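# Loop hair tie around charger with its wound cable

## Task

Slide the hair tie over the charger so it encircles both the charger and the cable coiled around it, sitting square and well away from either end of the charger. Every coil of cable that was on the charger at the start must still be coiled on it, with no loops hanging free. The tie must press each coil flat against the charger's two wide faces. At the end the charger must rest on the desk, lying flat on one of its wide faces.

## Robot and tools

Robot: two Doosan M1013 arms, left_arm and right_arm, each with a Robotiq 2F-140 gripper and a wrist camera. The left gripper's fingers are rigid. The right gripper's fingers can hinge. A part held in the outer quarter of the pads, near the tips, is squeezed normally. Held closer to the palm, the fingers may wrap, pull the part inward, grip narrow parts weakly or lose them, or squeeze wide parts harder than set. Pressing open right fingertips into a surface folds them easily and gives little sign of contact.

Frames: the scene frame has its origin on the table surface, midway between the two nominal arm bases. +z is up, +x points out over the table, and left_arm sits on the +y side. Actual bases: left_arm at (-0.007, +0.533, 0) m, right_arm at (+0.014, -0.597, 0) m. Reported hand positions, orientations (quat wxyz) and velocities are in the scene frame. Motion offsets, however, follow the axes of each arm's own Hand target. In the gripper frame, +z points along the fingers and the fingers open and close along y. end_effector_position is the point between the pads when they are shut. The tips reach about 33 mm past it at gaps up to 40 mm, and about 9 mm past it when fully open.

execute_actions(actions, cameras): actions is a list of actions. Each action is a table of up to 15 rows, one per 1/30 s step; a short table repeats its last row to fill 15 steps. Each row is one flat list of 18 numbers in [-1, 1] covering both arms: left dx, dy, dz, rx, ry, rz, left gripper position, force_limit, speed, then the same nine for the right arm. dx..rz are offsets, not poses: they are measured from that arm's Hand target at the start of the action, along that target's own axes. Every row counts from that start, not from the row before. The next action starts from the new Hand target, so repeating an offset moves further. Scale: 1.0 = 0.6 m or 180 degrees; rx, ry, rz form one rotation vector. Six zeros re-command the current Hand target. An empty actions list returns images from all cameras plus extra status.

move(target, speed, blend, stop_force, zero, blocking, cameras): target is one 18-number row, laid out as above, or a list of up to 15 such rows. All rows are offsets from the Hand targets at the move's start, not from the previous row. speed: top path speed in m/s, 0.002 to 2, default 0.25 (turning at twice that in rad/s). It may be one value or one per target. blend: corner rounding in metres; 0 means stop at each target. stop_force: 10 to 80 N. An arm's path ends when its push along its direction of travel exceeds this value. It is unreliable for turning grippers, near singular or stretched poses, or for light loose parts. Use it only slowly, and omit it when backing off a contact. zero (default true) re-zeroes the force before the move. blocking=false returns early and cannot be combined with stop_force. Paths are straight and do not avoid obstacles. Keep paths away from an arm's own base. The result adds a move: line with the ending (done, off_target, moving, held, fault) and any limits (paced = clipped, held = withheld by a check).

wait(seconds 0 to 10), stop() to brake a running move, zoom_image(camera, region [x0,y0,x1,y1] pixels, at most 504x504) on the newest image of cam_head_left, cam_head_right, cam_high, cam_left_wrist or cam_right_wrist. clear_fault(arm) resets a torque or force fault. read_manual(section) gives licence texts only. finished_scene(scene: the current scene number) ends the scene for good.

Gripper numbers: position +1 is fully open (140 mm), about -0.8 is where the pads touch, and -1 closes until blocked. force_limit sets grip force for a slow close (about 14 N at -1, 40 N at 0, 58 N at +1). speed sets finger speed (about 30 mm/s at -1 up to 250 at +1); a faster close grips harder. Both start at +1. After closing, confirm that object_status is 2. Codes: 0 moving, 1 blocked while opening, 2 blocked while closing, 3 reached target or pads met. To grip harder, raise force_limit and nudge position, e.g. from -1 to -0.98. To grip softer, open and close again slowly. Sending 0 is a real command, so resend the previous gripper numbers to leave a gripper unchanged. position_measured is in counts: 3 open, about 75 = 100 mm, 139 = 60 mm, 200 = 20 mm, 230 = pads together.

Results list Hand target (the last commanded pose after clipping), the gripper pose, joint positions and torques, external torque estimates, the flange force along the gripper axes, and Wrist depth (a 7x7 grid of distances in mm; - means none). Each step clips commands to within 70 mm and 16 degrees of the measured pose. The gripper can settle short of its target; resend the gap as an offset.

Avoid: anything falling off the table, drops, or releasing moving parts; hitting fixed or heavy things; commanding past a firm contact, since the arms are stiff. A torque fault at a joint load limit (elbow 152, wrist joints 42.7 N m) or a force fault at 144 N stops the arm until clear_fault. Also avoid arm-to-arm contact and closing one gripper on the other's fingers. Large twisting loads on the wrist and long stretched holds can overheat motors and cause a timed stop. Close to the first joint's axis, a small hand move can swing the whole arm.

Each tool is called by a JSON object that holds its "name" and its "arguments".

## Session

{"name": "execute_actions", "arguments": {"actions": [], "cameras": ["all"]}}

Scene clock: 0.00 s.
left_arm: end_effector_position=(+0.7485, +0.3190, +0.3369) position_measured=3 object_status=3 end_effector_quat_wxyz=(+0.134, +0.945, +0.140, +0.262) | right_arm: end_effector_position=(+0.6977, +0.1633, +0.4007) position_measured=3 object_status=3 end_effector_quat_wxyz=(-0.067, +0.880, +0.279, +0.378)
Joint positions: left_arm=[-0.334 0.1 1.757 -0.006 0.688 0.962] | right_arm=[0.937 0.42 1.301 -0.444 0.727 2.083]
Joint velocities: within noise
Joint torques (N m): no reading
External joint torques (N m): no reading
Flange force (N): no reading
Wrist depth (mm): cam_left_wrist=[447 1429 1560 1549 1995 - - / - 478 500 - 1861 2032 - / - - 457 551 - 669 2237 / - 126 495 510 - - 119 / - 126 457 - - - 114 / - 408 - 488 517 595 - / - 406 444 - 501 550 -] | cam_right_wrist=[140 131 198 1714 1588 - - / 628 - 201 1846 1714 - - / - - - - 1804 1689 1547 / - 136 - - 594 140 134 / - 127 - - - - 116 / - 486 - - - - 528 / - 466 - - - - -]
Hand target: left_arm +0.7485, +0.3190, +0.3369; +0.134, +0.945, +0.140, +0.262 | right_arm +0.6977, +0.1633, +0.4007; -0.067, +0.880, +0.279, +0.378
Tool commands: left_gripper/position=+1.0 left_gripper/force_limit=+1.0 left_gripper/speed=+1.0 right_gripper/position=+1.0 right_gripper/force_limit=+1.0 right_gripper/speed=+1.0

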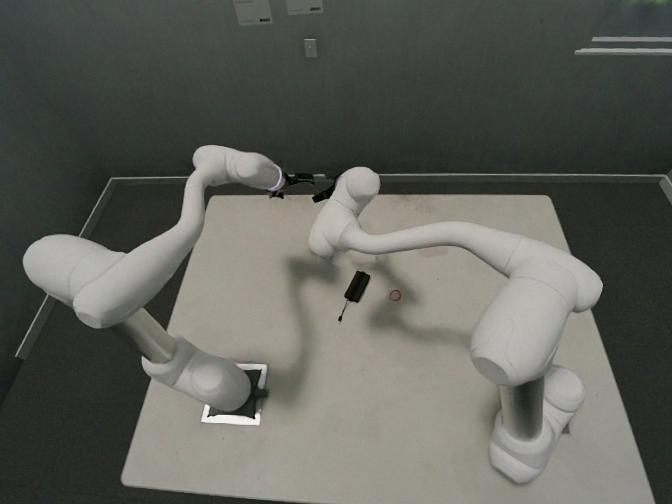

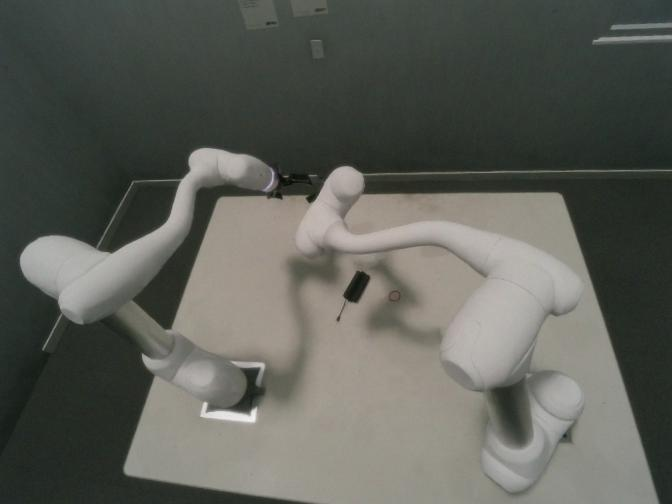

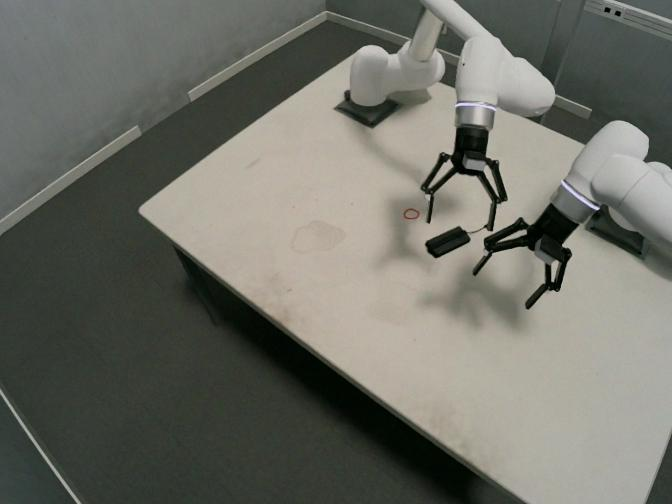

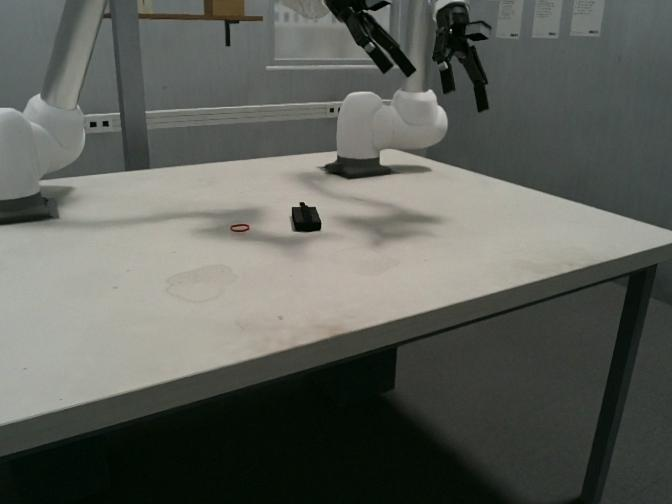

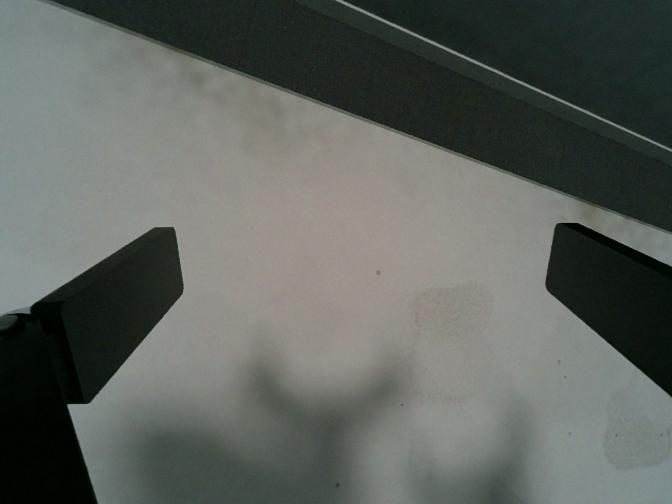

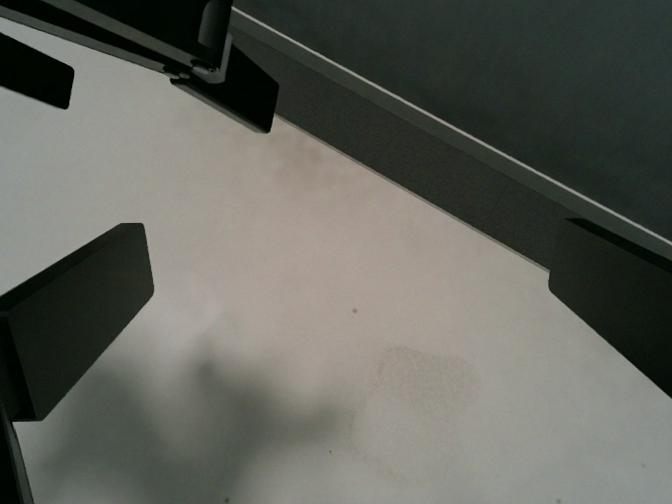

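{"name": "zoom_image", "arguments": {"camera": "cam_head_left", "region": [320, 250, 430, 340]}}

{"name": "zoom_image", "arguments": {"camera": "cam_high", "region": [390, 190, 510, 280]}}

{"name": "zoom_image", "arguments": {"camera": "cam_low", "region": [220, 190, 340, 250]}}

Scaled by 4.582 from the camera's 672x504 image, which has a finer 960x720 frame.

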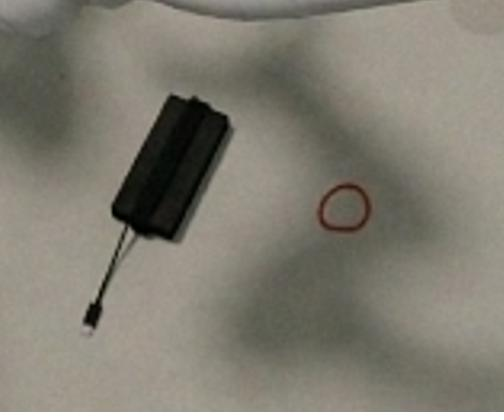

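Scaled by 4.200 from the camera's 672x504 image, which has a finer 960x720 frame.

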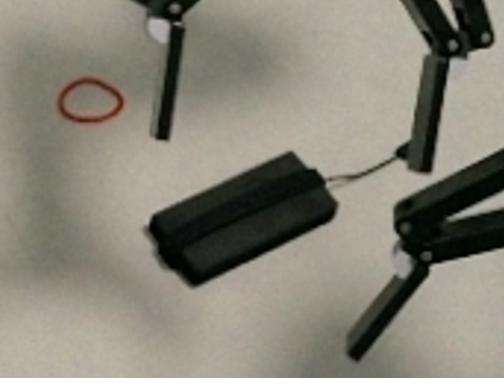

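Scaled by 4.200 from the camera's 672x504 image, which has a finer 960x720 frame.

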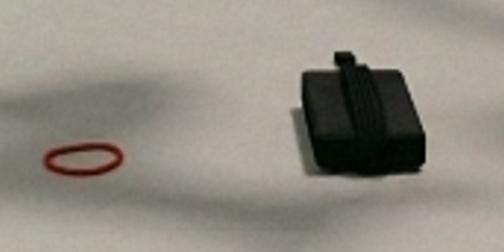

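{"name": "move", "arguments": {"target": [[0,0,0,0,0,0,1,1,1,-0.633,0.5218,-0.678,-0.0444,-0.2507,0.185,1,1,1]], "speed": 0.35}}

Scene clock: 485.90 s.
left_arm: end_effector_position=(+0.7485, +0.3190, +0.3369) position_measured=3 object_status=3 end_effector_quat_wxyz=(+0.134, +0.945, +0.140, +0.262) | right_arm: end_effector_position=(+0.3995, -0.3991, +0.4493) position_measured=3 object_status=3 end_effector_quat_wxyz=(-0.001, +1.000, +0.000, +0.000)
Joint positions: left_arm=[-0.334 0.1 1.757 -0.006 0.688 0.962] | right_arm=[0.434 -0.205 1.736 0.001 1.61 1.965]
Joint torques (N m): left_arm=[0.11 -49.99 -41.79 3.98 -1.56 0.29] | right_arm=[-0.85 -19.96 -41.96 3.8 -0.06 0.32]
External joint torques (N m): left_arm=[0.13 -2.83 -0.49 0.23 -0.02 -0.28] | right_arm=[0.93 -1.13 -0.73 0.56 0 -0.32]
Flange force (N): left_arm=[-2.1 -0.2 -3.6] | right_arm=[-1.4 -0.9 -1.3]
Wrist depth (mm): cam_left_wrist=[459 1496 1571 1744 1744 1653 - / 421 - 503 1641 1786 2032 1893 / - 452 508 507 - 1893 2237 / - 125 473 495 - 144 117 / - 117 454 - - - 114 / - 412 449 477 519 578 607 / - - - - - - -] | cam_right_wrist=[- - - - - 521 - / - - 553 - - 577 - / - - 578 - - - - / - 128 578 - - - 121 / - 129 - - 681 673 116 / - - - 671 578 567 - / - - - 533 496 459 -]
Hand target: left_arm +0.7485, +0.3190, +0.3369; +0.134, +0.945, +0.140, +0.262 | right_arm +0.3995, -0.3992, +0.4493; -0.001, +1.000, +0.000, +0.000
Off the commanded pose: left_arm 0.000 m, 0 deg | right_arm 0.000 m, 0 deg.
move: done

{"name": "move", "arguments": {"target": [[-0.6627,0.5408,-0.1390,-0.0676,-0.2093,0.5735,1,1,1,0,0,0,0,0,0,1,1,1]], "speed": 0.35, "cameras": ["cam_left_wrist","cam_high","cam_head_left"]}}

Scene clock: 505.27 s.
left_arm: end_effector_position=(+0.4400, -0.0993, +0.3298) position_measured=3 object_status=3 end_effector_quat_wxyz=(+0.000, +0.707, -0.707, +0.000) | right_arm: end_effector_position=(+0.3995, -0.3992, +0.4493) position_measured=3 object_status=3 end_effector_quat_wxyz=(-0.001, +1.000, +0.000, +0.000)
Joint positions: left_arm=[-1.015 0.361 1.335 0 1.446 2.141] | right_arm=[0.434 -0.205 1.736 0.001 1.611 1.965]
Joint torques (N m): left_arm=[0.61 -77.19 -41.93 3.97 0.29 0.25] | right_arm=[-1.43 -19.69 -41.93 3.85 0.05 0.12]
External joint torques (N m): left_arm=[-0.7 -2.07 -0.17 0.31 -0.33 -0.25] | right_arm=[1.37 -1.53 -0.69 0.5 -0.1 -0.12]
Flange force (N): left_arm=[-2.0 2.9 -0.1] | right_arm=[-2.5 -2.0 -1.0]
Wrist depth (mm): cam_left_wrist=[422 418 418 419 411 433 - / 446 - 439 - 444 442 - / - - - 451 - 471 466 / - 136 - - - 481 119 / - 126 547 - - - 114 / - 591 575 607 - 561 - / - - - 615 602 619 605] | cam_right_wrist=[- - 521 522 532 521 - / - 539 - - - - 590 / - - - - - - - / 116 128 592 - - - 121 / - 128 - - - 660 116 / - 751 - - 580 551 - / - - - 532 502 457 -]
Hand target: left_arm +0.4399, -0.0994, +0.3297; +0.000, +0.707, -0.707, +0.000 | right_arm +0.3995, -0.3992, +0.4493; -0.001, +1.000, +0.000, +0.000
Off the commanded pose: left_arm 0.000 m, 0 deg | right_arm 0.000 m, 0 deg.
move: done
camera_calibration:
cam_left_wrist: T_world_to_cam=[[-0.999929, 0.0118737, -0.00058124, 0.453681], [0.0110164, 0.943885, 0.330089, -0.0108159], [0.00446802, 0.33006, -0.94395, 0.489987], [0, 0, 0, 1]] pos_world=[0.451579, -0.156903, 0.466357]
Images, in order (width x height): cam_head_left 672x504, cam_high 672x504, cam_left_wrist 672x504.

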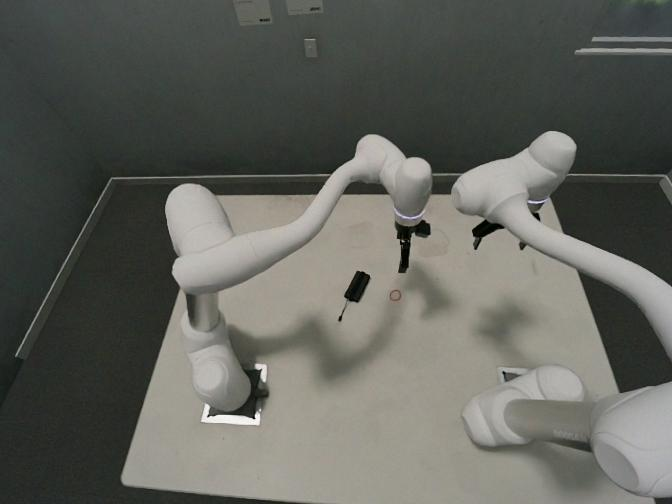

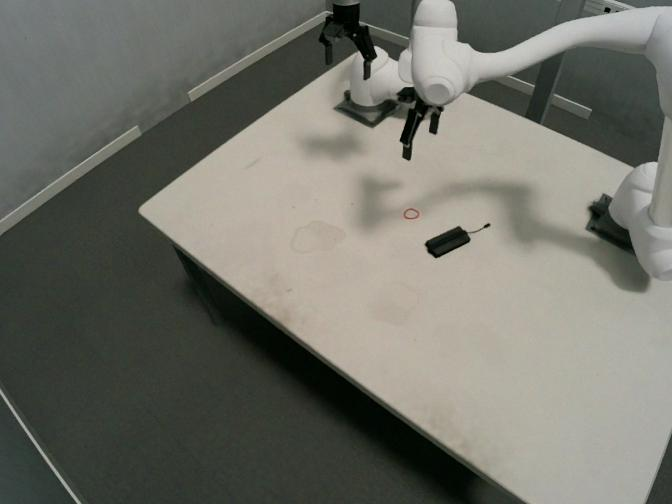

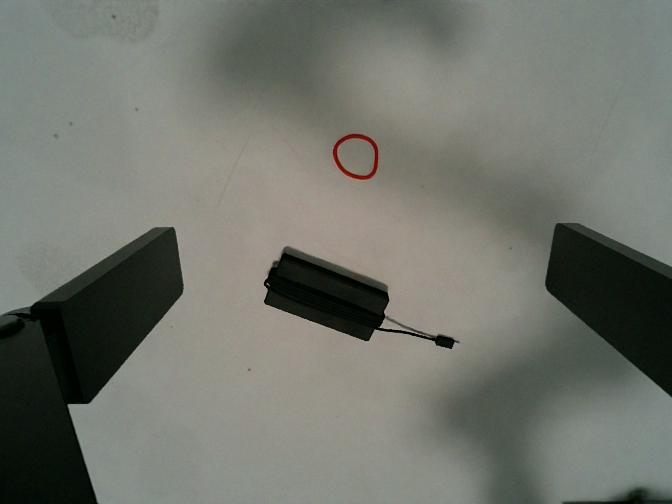

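{"name": "zoom_image", "arguments": {"camera": "cam_left_wrist", "region": [250, 230, 470, 360]}}

{"name": "zoom_image", "arguments": {"camera": "cam_left_wrist", "region": [310, 110, 410, 200]}}

{"name": "zoom_image", "arguments": {"camera": "cam_high", "region": [400, 200, 500, 270]}}

Scaled by 2.291 from the camera's 672x504 image, which has a finer 960x720 frame.

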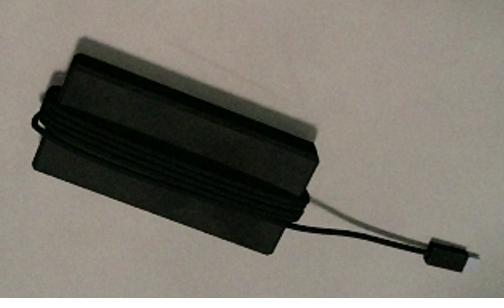

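Scaled by 5.040 from the camera's 672x504 image, which has a finer 960x720 frame.

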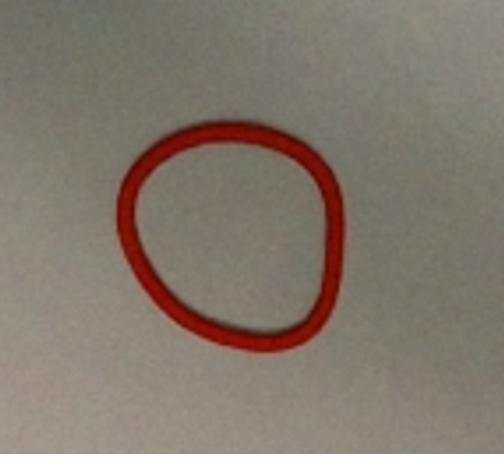

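Scaled by 5.040 from the camera's 672x504 image, which has a finer 960x720 frame.

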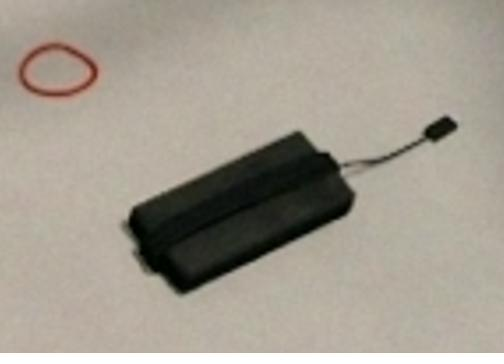

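{"name": "zoom_image", "arguments": {"camera": "cam_left_wrist", "region": [255, 235, 335, 315]}}

{"name": "zoom_image", "arguments": {"camera": "cam_left_wrist", "region": [330, 275, 410, 355]}}

Scaled by 6.300 from the camera's 672x504 image, which has a finer 960x720 frame.

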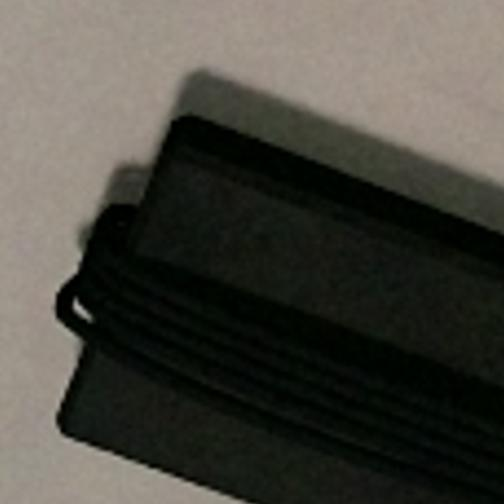

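Scaled by 6.300 from the camera's 672x504 image, which has a finer 960x720 frame.

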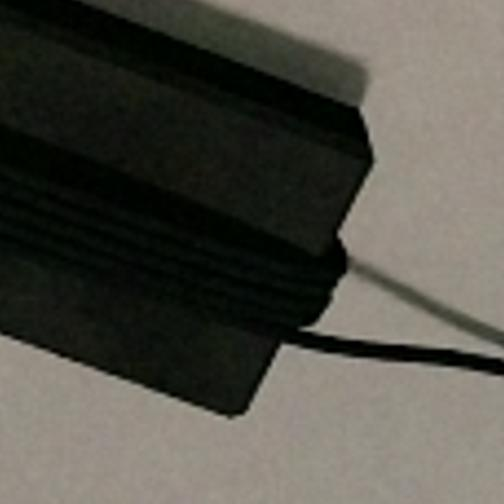

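{"name": "move", "arguments": {"target": [[0.0123,0.0122,0.3667,0,0,-0.25,-0.8,-1,0,0,0,0,0,0,0,1,1,1]], "speed": 0.25, "cameras": ["cam_left_wrist","cam_high","cam_low"]}}

Scene clock: 654.97 s.
left_arm: end_effector_position=(+0.4325, -0.1066, +0.1098) position_measured=229 object_status=3 end_effector_quat_wxyz=(+0.000, +0.924, -0.382, +0.000) | right_arm: end_effector_position=(+0.3995, -0.3992, +0.4493) position_measured=3 object_status=3 end_effector_quat_wxyz=(-0.001, +1.000, +0.000, +0.000)
Joint positions: left_arm=[-1.028 0.472 1.587 0 1.083 1.343] | right_arm=[0.434 -0.205 1.736 0.001 1.611 1.965]
Joint torques (N m): left_arm=[-0.14 -83.2 -37.24 3.59 0.03 0.36] | right_arm=[-1.3 -19.69 -42.03 3.84 0.05 0.14]
External joint torques (N m): left_arm=[0.21 -2.15 -0.36 0.28 -0.09 -0.36] | right_arm=[1.3 -1.89 -0.81 0.54 -0.1 -0.14]
Flange force (N): left_arm=[-2.3 -0.2 -1.8] | right_arm=[-2.8 -1.5 -1.2]
Wrist depth (mm): cam_left_wrist=[220 220 219 219 219 217 218 / 233 230 232 235 237 232 232 / 246 241 243 244 245 246 246 / 260 233 253 119 256 261 259 / - 245 - - - 96 283 / - - - - - - - / - - - - - - -] | cam_right_wrist=[517 - 519 528 - - - / 419 - 548 541 - - 554 / - - - 606 - - 594 / - 127 - - - - 122 / - 127 - - 642 - 116 / - 701 - - 578 549 - / 737 - - 540 495 461 -]
Hand target: left_arm +0.4325, -0.1066, +0.1097; +0.000, +0.924, -0.382, +0.000 | right_arm +0.3995, -0.3992, +0.4493; -0.001, +1.000, +0.000, +0.000
Off the commanded pose: left_arm 0.000 m, 0 deg | right_arm 0.000 m, 0 deg.
move: done
camera_calibration:
cam_left_wrist: T_world_to_cam=[[-0.715607, -0.698502, -0.00110653, 0.247532], [-0.659561, 0.675189, 0.3303, 0.330234], [-0.229968, 0.237095, -0.943875, 0.376278], [0, 0, 0, 1]] pos_world=[0.481477, -0.139282, 0.246357]
Images, in order (width x height): cam_high 672x504, cam_low 672x504, cam_left_wrist 672x504.

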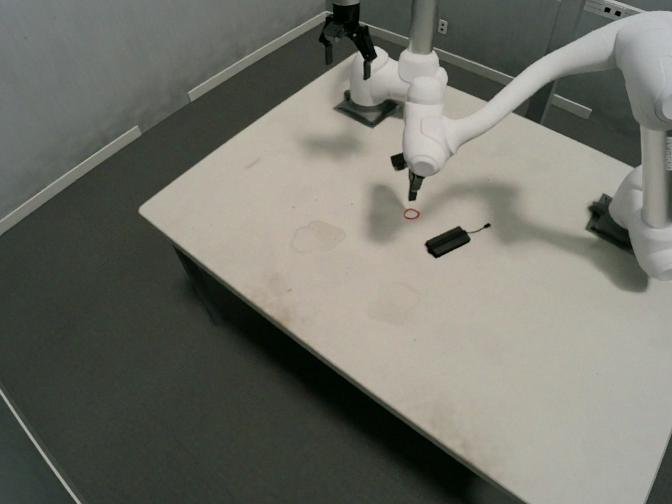

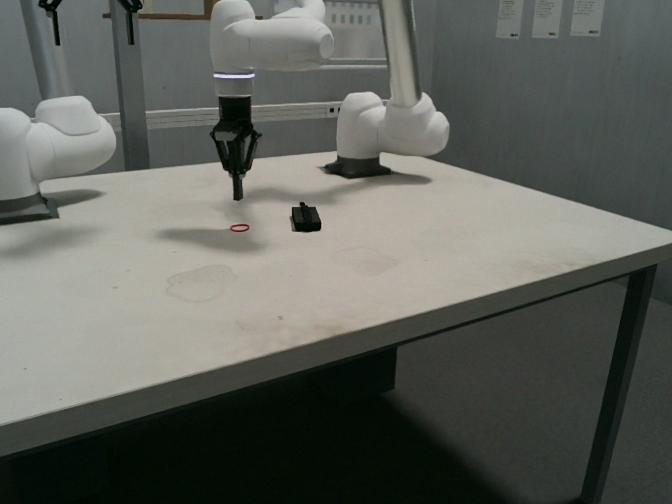

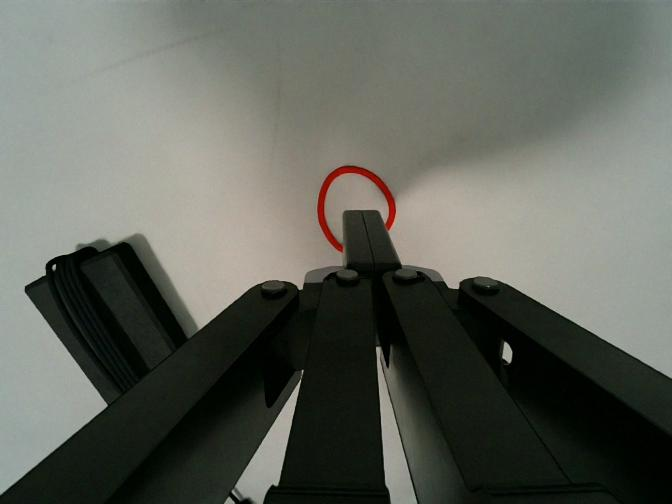

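{"name": "zoom_image", "arguments": {"camera": "cam_left_wrist", "region": [300, 155, 420, 275]}}

Scaled by 4.200 from the camera's 672x504 image, which has a finer 960x720 frame.

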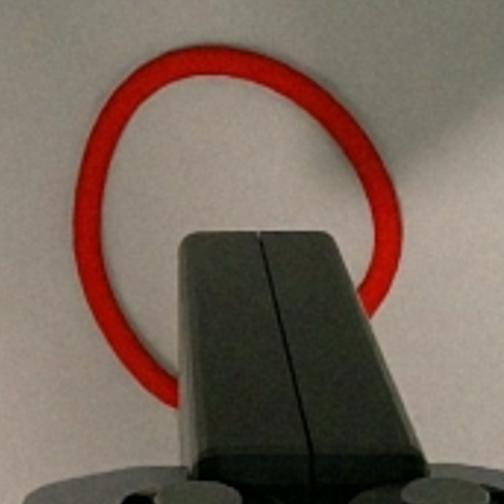

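{"name": "move", "arguments": {"target": [[-0.005,0.001,0.1,0,0,0,-0.8,-1,0,0,0,0,0,0,0,1,1,1]], "speed": 0.15, "cameras": ["cam_left_wrist","cam_low"]}}

{"name": "zoom_image", "arguments": {"camera": "cam_left_wrist", "region": [300, 165, 420, 285]}}

{"name": "zoom_image", "arguments": {"camera": "cam_low", "region": [200, 190, 280, 250]}}

Scene clock: 708.23 s.
left_arm: end_effector_position=(+0.4300, -0.1049, +0.0498) position_measured=229 object_status=3 end_effector_quat_wxyz=(+0.000, +0.924, -0.382, +0.000) | right_arm: end_effector_position=(+0.3995, -0.3992, +0.4493) position_measured=3 object_status=3 end_effector_quat_wxyz=(-0.001, +1.000, +0.000, +0.000)
Joint positions: left_arm=[-1.03 0.518 1.639 0 0.986 1.341] | right_arm=[0.434 -0.205 1.736 0.001 1.611 1.965]
Joint torques (N m): left_arm=[0.26 -84.9 -35.64 3.32 0 0.23] | right_arm=[-1.57 -19.96 -42.12 3.78 0.11 0.16]
External joint torques (N m): left_arm=[0.2 -2.06 0.3 0.33 -0.06 -0.24] | right_arm=[1.64 -1.52 -0.67 0.59 -0.16 -0.16]
Flange force (N): left_arm=[-3.4 -0.6 -1.6] | right_arm=[-2.7 -2.5 -0.8]
Wrist depth (mm): cam_left_wrist=[167 167 166 165 165 166 165 / 175 175 175 175 174 172 174 / 185 185 185 185 185 185 185 / - 199 197 149 193 196 196 / - 207 - - - 204 208 / - - - - - - - / - - - - - - -] | cam_right_wrist=[- 527 - - - - 528 / 439 - - - - 545 - / - 588 568 - - - - / - 136 - 612 - - 121 / - 632 - - - 663 116 / - - - 711 580 551 - / - - - 533 493 458 -]
Hand target: left_arm +0.4299, -0.1049, +0.0497; +0.000, +0.924, -0.382, +0.000 | right_arm +0.3995, -0.3992, +0.4493; -0.001, +1.000, +0.000, +0.000
Off the commanded pose: left_arm 0.000 m, 0 deg | right_arm 0.000 m, 0 deg.
move: done
camera_calibration:
cam_left_wrist: T_world_to_cam=[[-0.715607, -0.698502, -0.00110653, 0.246862], [-0.659561, 0.675189, 0.3303, 0.347089], [-0.229968, 0.237095, -0.943875, 0.318715], [0, 0, 0, 1]] pos_world=[0.478877, -0.137482, 0.186457]
Images, in order (width x height): cam_low 672x504, cam_left_wrist 672x504.

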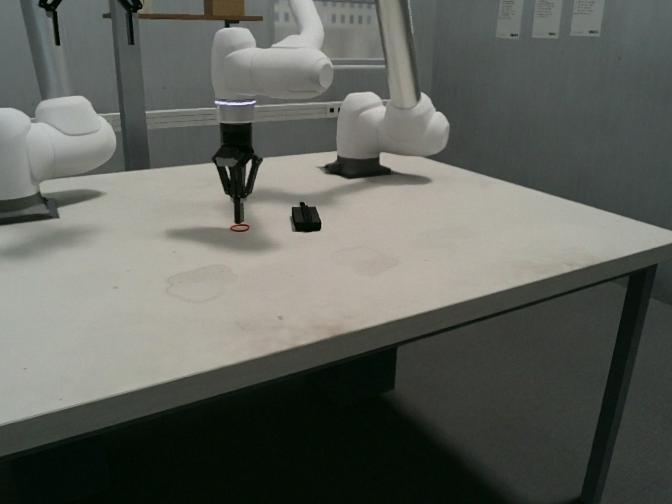

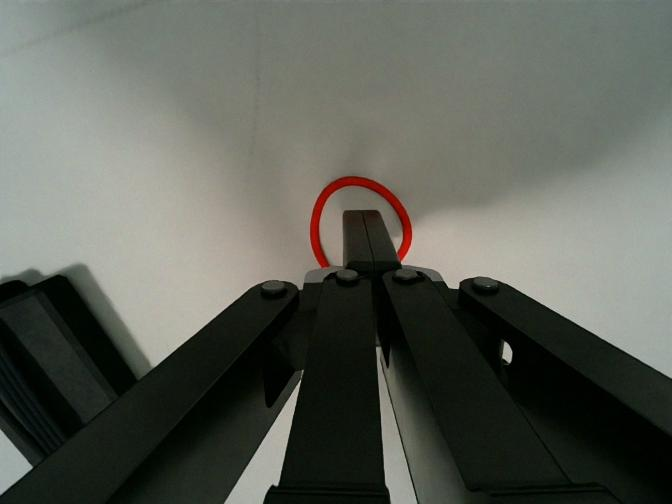

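Scaled by 4.200 from the camera's 672x504 image, which has a finer 960x720 frame.

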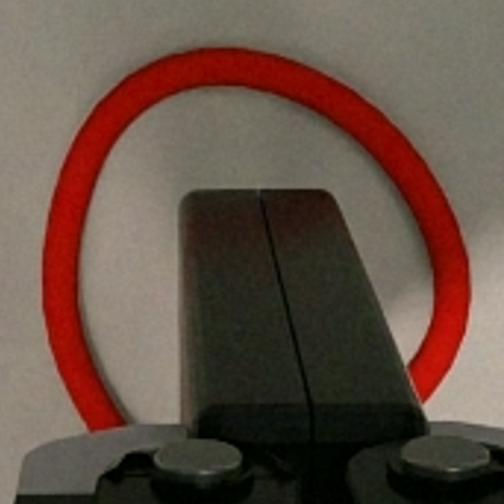

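Scaled by 6.300 from the camera's 672x504 image, which has a finer 960x720 frame.

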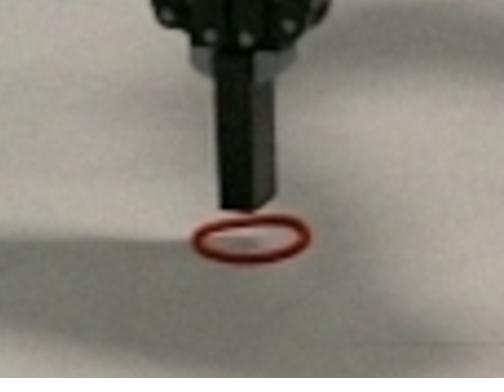

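{"name": "move", "arguments": {"target": [[0,0,0.04,0,0,0,-0.8,-1,0,0,0,0,0,0,0,1,1,1]], "speed": 0.008, "stop_force": 10, "cameras": ["cam_left_wrist","cam_low"]}}

{"name": "zoom_image", "arguments": {"camera": "cam_low", "region": [200, 190, 280, 250]}}

{"name": "zoom_image", "arguments": {"camera": "cam_left_wrist", "region": [300, 165, 420, 285]}}

Scene clock: 734.20 s.
left_arm: end_effector_position=(+0.4299, -0.1049, +0.0329) position_measured=229 object_status=3 end_effector_quat_wxyz=(+0.000, +0.924, -0.382, +0.000) | right_arm: end_effector_position=(+0.3995, -0.3992, +0.4493) position_measured=3 object_status=3 end_effector_quat_wxyz=(-0.001, +1.000, +0.000, +0.000)
Joint positions: left_arm=[-1.03 0.533 1.65 0 0.96 1.341] | right_arm=[0.434 -0.205 1.736 0.001 1.611 1.965]
Joint torques (N m): left_arm=[-1.04 -67.21 -27.85 2.99 -2.77 0.25] | right_arm=[-1.38 -19.62 -42.05 3.79 0.08 0.13]
External joint torques (N m): left_arm=[1.4 -20.54 -6.81 0.58 2.72 -0.25] | right_arm=[1.37 -1.56 -0.55 0.56 -0.13 -0.13]
Flange force (N): left_arm=[-9.0 -3.2 -27.5] | right_arm=[-2.7 -1.8 -0.7]
Wrist depth (mm): cam_left_wrist=[152 152 152 150 151 150 150 / 159 159 157 159 159 156 160 / 169 168 168 166 168 168 167 / 179 181 178 149 176 176 173 / 186 191 - - - - - / - - - - - - - / - - - - - - -] | cam_right_wrist=[- 529 - - - - - / 436 - - 557 - - - / - - - - - - - / - 129 - - - - 122 / - 128 653 684 660 - 116 / - - - - 609 550 - / - - - 532 498 457 -]
Hand target: left_arm +0.4299, -0.1049, +0.0329; +0.000, +0.924, -0.382, +0.000 (not the last commanded pose) | right_arm +0.3995, -0.3992, +0.4493; -0.001, +1.000, +0.000, +0.000
Off the commanded pose: left_arm 0.007 m, 0 deg | right_arm 0.000 m, 0 deg.
move: contact (left_arm)
camera_calibration:
cam_left_wrist: T_world_to_cam=[[-0.715591, -0.698519, -0.0010404, 0.246823], [-0.659585, 0.675213, 0.330205, 0.352701], [-0.229952, 0.236978, -0.943909, 0.302746], [0, 0, 0, 1]] pos_world=[0.478877, -0.137482, 0.169557]
Images, in order (width x height): cam_low 672x504, cam_left_wrist 672x504.

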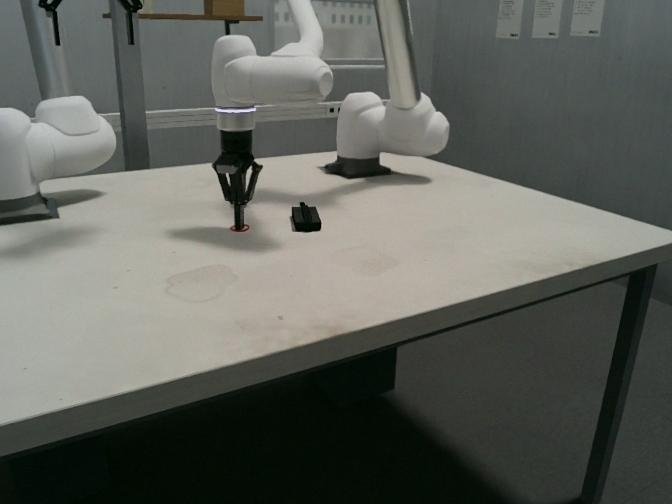

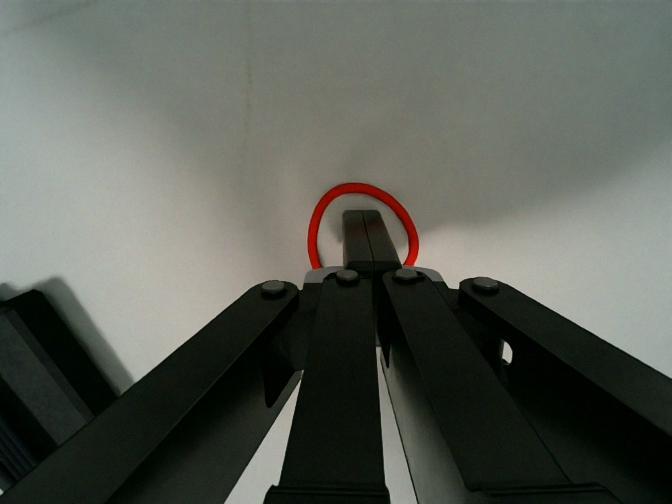

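Scaled by 6.300 from the camera's 672x504 image, which has a finer 960x720 frame.

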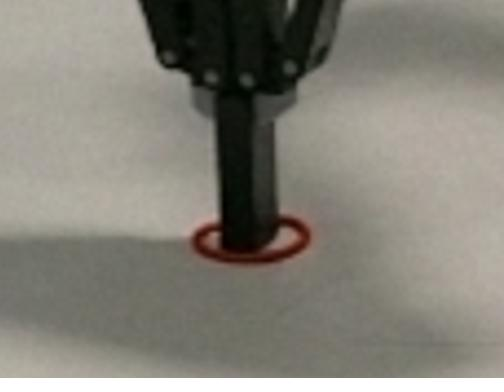

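Scaled by 4.200 from the camera's 672x504 image, which has a finer 960x720 frame.

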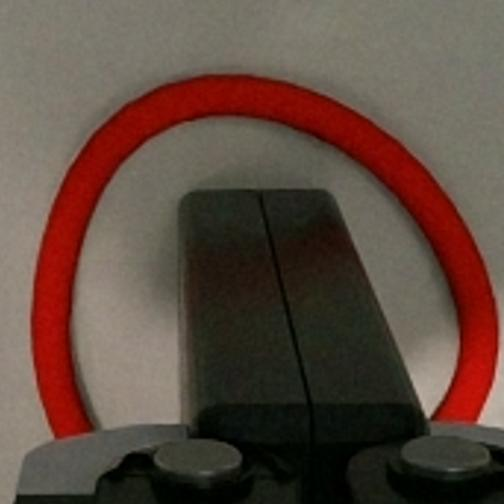

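{"name": "move", "arguments": {"target": [[0,0,-0.001,0,0,0,-0.444,0,-1,0,0,0,0,0,0,1,1,1]], "speed": 0.02, "cameras": ["cam_left_wrist","cam_low"]}}

{"name": "zoom_image", "arguments": {"camera": "cam_low", "region": [200, 190, 280, 250]}}

{"name": "zoom_image", "arguments": {"camera": "cam_left_wrist", "region": [270, 165, 450, 285]}}

Scene clock: 758.33 s.
left_arm: end_effector_position=(+0.4299, -0.1049, +0.0335) position_measured=185 object_status=0 end_effector_quat_wxyz=(+0.000, +0.924, -0.382, +0.000) | right_arm: end_effector_position=(+0.3995, -0.3992, +0.4493) position_measured=3 object_status=3 end_effector_quat_wxyz=(-0.001, +1.000, +0.000, +0.000)
Joint positions: left_arm=[-1.03 0.533 1.649 0 0.961 1.341] | right_arm=[0.434 -0.205 1.736 0.001 1.611 1.965]
Joint torques (N m): left_arm=[0.02 -85.47 -34.32 3.31 -0.02 0.24] | right_arm=[-1.61 -19.95 -41.93 3.81 0.05 0.07]
External joint torques (N m): left_arm=[-0.08 -2.43 -0.49 0.27 -0.04 -0.24] | right_arm=[1.69 -0.9 -0.51 0.54 -0.1 -0.07]
Flange force (N): left_arm=[-2.2 0.0 -2.5] | right_arm=[-2.1 -3.1 -0.7]
Wrist depth (mm): cam_left_wrist=[152 151 150 150 152 150 150 / 159 160 157 159 159 157 160 / 169 168 166 168 168 168 168 / 179 179 179 177 151 176 179 / 186 - - 191 126 95 185 / - - - 204 - - - / - - - 220 - - -] | cam_right_wrist=[- - - - 505 - - / 455 548 - - - - - / 450 - - - - - - / - 145 - - - 151 121 / - 135 - 677 675 647 116 / - - - - 585 560 - / - 784 - 532 494 458 756]
Hand target: left_arm +0.4299, -0.1049, +0.0335; +0.000, +0.924, -0.382, +0.000 | right_arm +0.3995, -0.3992, +0.4493; -0.001, +1.000, +0.000, +0.000
Off the commanded pose: left_arm 0.000 m, 0 deg | right_arm 0.000 m, 0 deg.
move: done
camera_calibration:
cam_left_wrist: T_world_to_cam=[[-0.715607, -0.698502, -0.00110665, 0.246844], [-0.659562, 0.675189, 0.3303, 0.352473], [-0.229968, 0.237095, -0.943875, 0.30333], [0, 0, 0, 1]] pos_world=[0.478877, -0.137482, 0.170157]
Images, in order (width x height): cam_low 672x504, cam_left_wrist 672x504.

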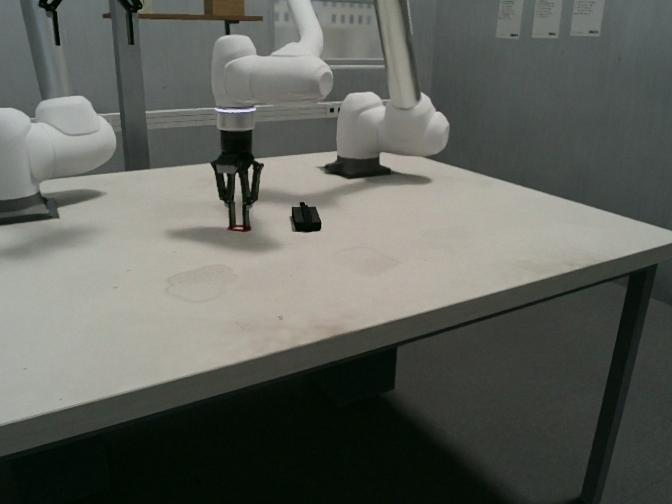

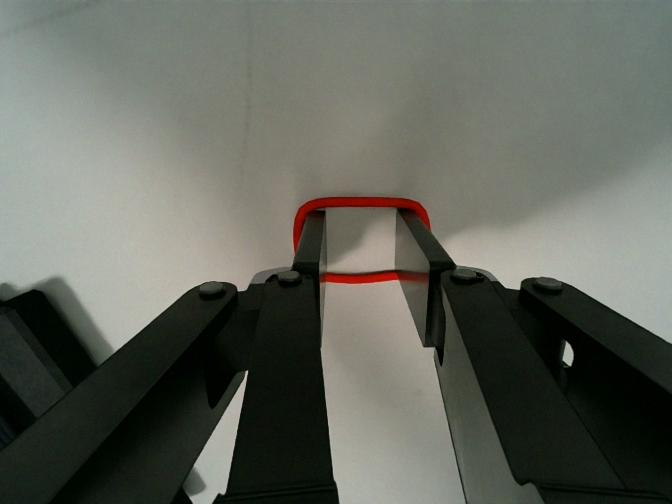

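Scaled by 6.300 from the camera's 672x504 image, which has a finer 960x720 frame.

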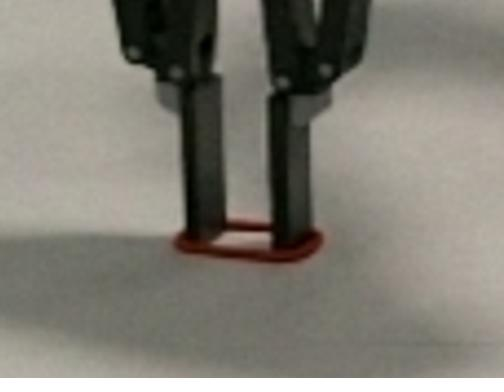

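Scaled by 2.800 from the camera's 672x504 image, which has a finer 960x720 frame.

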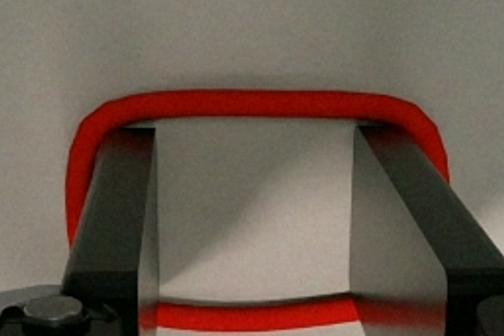

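{"name": "move", "arguments": {"target": [[0,0,0.0012,0,0,0,-0.264,0,-1,0,0,0,0,0,0,1,1,1]], "speed": 0.004}}

{"name": "move", "arguments": {"target": [[0,0,0.0027,0,0,0,-0.082,0,-1,0,0,0,0,0,0,1,1,1]], "speed": 0.004, "cameras": ["cam_left_wrist","cam_low"]}}

{"name": "zoom_image", "arguments": {"camera": "cam_low", "region": [200, 190, 280, 250]}}

{"name": "zoom_image", "arguments": {"camera": "cam_left_wrist", "region": [240, 165, 480, 315]}}

Scene clock: 775.70 s.
left_arm: end_effector_position=(+0.4299, -0.1049, +0.0328) position_measured=162 object_status=0 end_effector_quat_wxyz=(+0.000, +0.924, -0.382, +0.000) | right_arm: end_effector_position=(+0.3995, -0.3992, +0.4493) position_measured=3 object_status=3 end_effector_quat_wxyz=(-0.001, +1.000, +0.000, +0.000)
Joint positions: left_arm=[-1.03 0.533 1.65 0 0.959 1.341] | right_arm=[0.434 -0.205 1.736 0.001 1.611 1.965]
Joint torques (N m): left_arm=[-0.21 -80.33 -31.33 3.3 0.06 0.26] | right_arm=[-1.51 -20 -42.05 3.79 0.09 0.19]
External joint torques (N m): left_arm=[0.74 -7.78 -3.42 0.28 -0.11 -0.26] | right_arm=[1.51 -1.53 -0.83 0.6 -0.14 -0.19]
Flange force (N): left_arm=[-2.6 -1.1 -9.2] | right_arm=[-2.4 -2.2 -1.2]
Wrist depth (mm): cam_left_wrist=[152 152 150 150 151 150 150 / 159 159 156 158 158 156 159 / 168 168 168 168 168 168 166 / 179 178 176 176 164 175 178 / - - - 190 141 93 184 / - - - 204 204 - - / - - - 219 216 - -] | cam_right_wrist=[- - 490 - 526 - - / 455 - - 553 528 - - / 394 - - 628 - - - / - 127 - - - - 125 / - 126 720 - 645 - 116 / - - - - 605 551 - / - - - 533 500 456 -]
Hand target: left_arm +0.4299, -0.1049, +0.0328; +0.000, +0.924, -0.382, +0.000 | right_arm +0.3995, -0.3992, +0.4493; -0.001, +1.000, +0.000, +0.000
Off the commanded pose: left_arm 0.000 m, 0 deg | right_arm 0.000 m, 0 deg.
move: done

Scene clock: 776.43 s.
left_arm: end_effector_position=(+0.4299, -0.1049, +0.0312) position_measured=139 object_status=0 end_effector_quat_wxyz=(+0.000, +0.924, -0.382, +0.000) | right_arm: end_effector_position=(+0.3995, -0.3992, +0.4493) position_measured=3 object_status=3 end_effector_quat_wxyz=(-0.001, +1.000, +0.000, +0.000)
Joint positions: left_arm=[-1.03 0.535 1.651 0 0.957 1.341] | right_arm=[0.434 -0.205 1.736 0.001 1.611 1.965]
Joint torques (N m): left_arm=[0.1 -72.71 -26.82 3.36 -0.08 0.21] | right_arm=[-1.81 -19.54 -42.09 3.77 0.07 0.09]
External joint torques (N m): left_arm=[-0.04 -15.33 -7.87 0.21 0.02 -0.21] | right_arm=[1.75 -1.7 -0.58 0.58 -0.12 -0.09]
Flange force (N): left_arm=[-2.7 -0.2 -19.1] | right_arm=[-3.3 -2.6 -0.7]
Wrist depth (mm): cam_left_wrist=[151 151 150 149 149 152 147 / - 157 158 159 158 155 - / 166 166 166 166 166 166 168 / 177 177 151 177 172 176 176 / - - 113 188 188 - 93 / - - - 203 202 - - / - - - 215 214 - -] | cam_right_wrist=[- - - - - - - / 437 - - - - - - / 395 - - - - - - / - 146 625 - - - 122 / - 125 - - 642 662 116 / - - 673 - 605 549 - / - - 737 534 498 461 768]
Hand target: left_arm +0.4299, -0.1049, +0.0311; +0.000, +0.924, -0.382, +0.000 | right_arm +0.3995, -0.3992, +0.4493; -0.001, +1.000, +0.000, +0.000
Off the commanded pose: left_arm 0.000 m, 0 deg | right_arm 0.000 m, 0 deg.
move: done
camera_calibration:
cam_left_wrist: T_world_to_cam=[[-0.715607, -0.698502, -0.00110795, 0.246842], [-0.6596, 0.675229, 0.330143, 0.353282], [-0.229857, 0.236983, -0.94393, 0.3011], [0, 0, 0, 1]] pos_world=[0.478877, -0.137482, 0.167858]
Images, in order (width x height): cam_low 672x504, cam_left_wrist 672x504.

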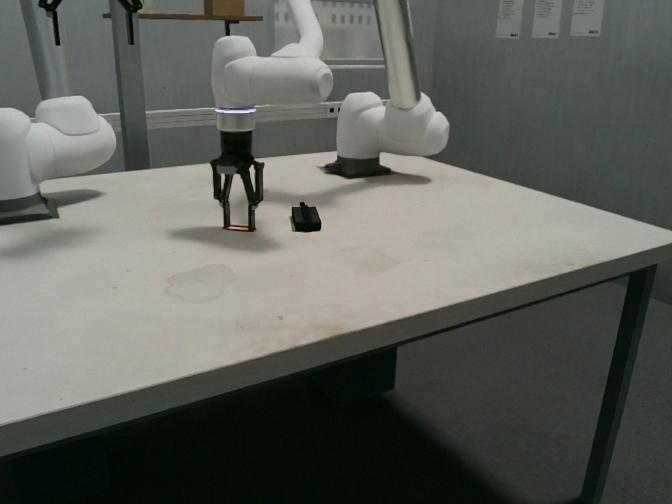

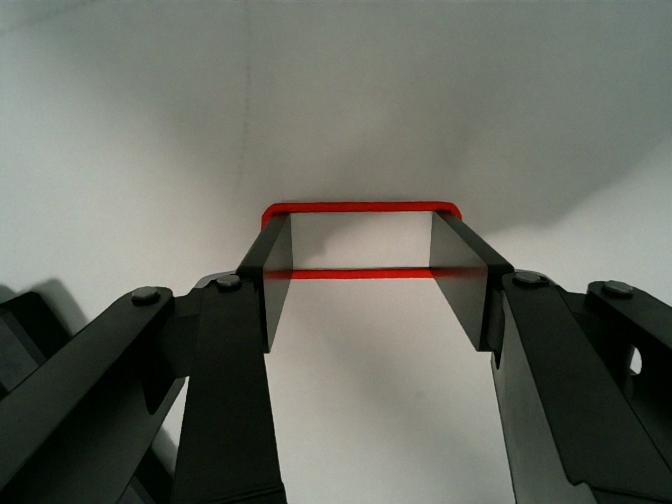

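Scaled by 6.300 from the camera's 672x504 image, which has a finer 960x720 frame.

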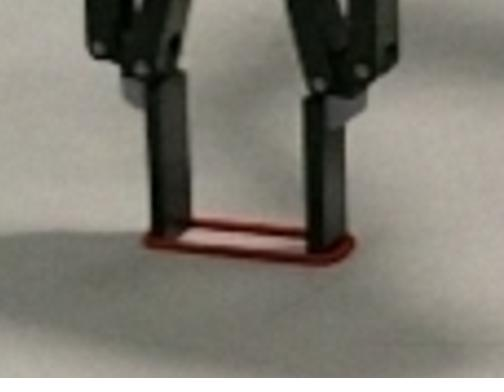

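Scaled by 2.100 from the camera's 672x504 image, which has a finer 960x720 frame.

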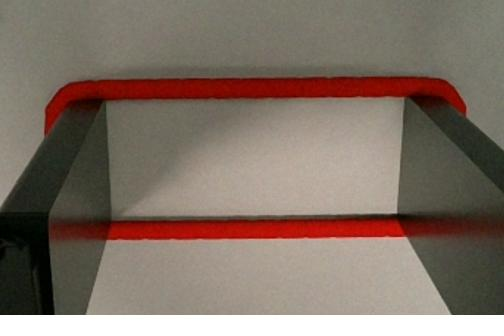

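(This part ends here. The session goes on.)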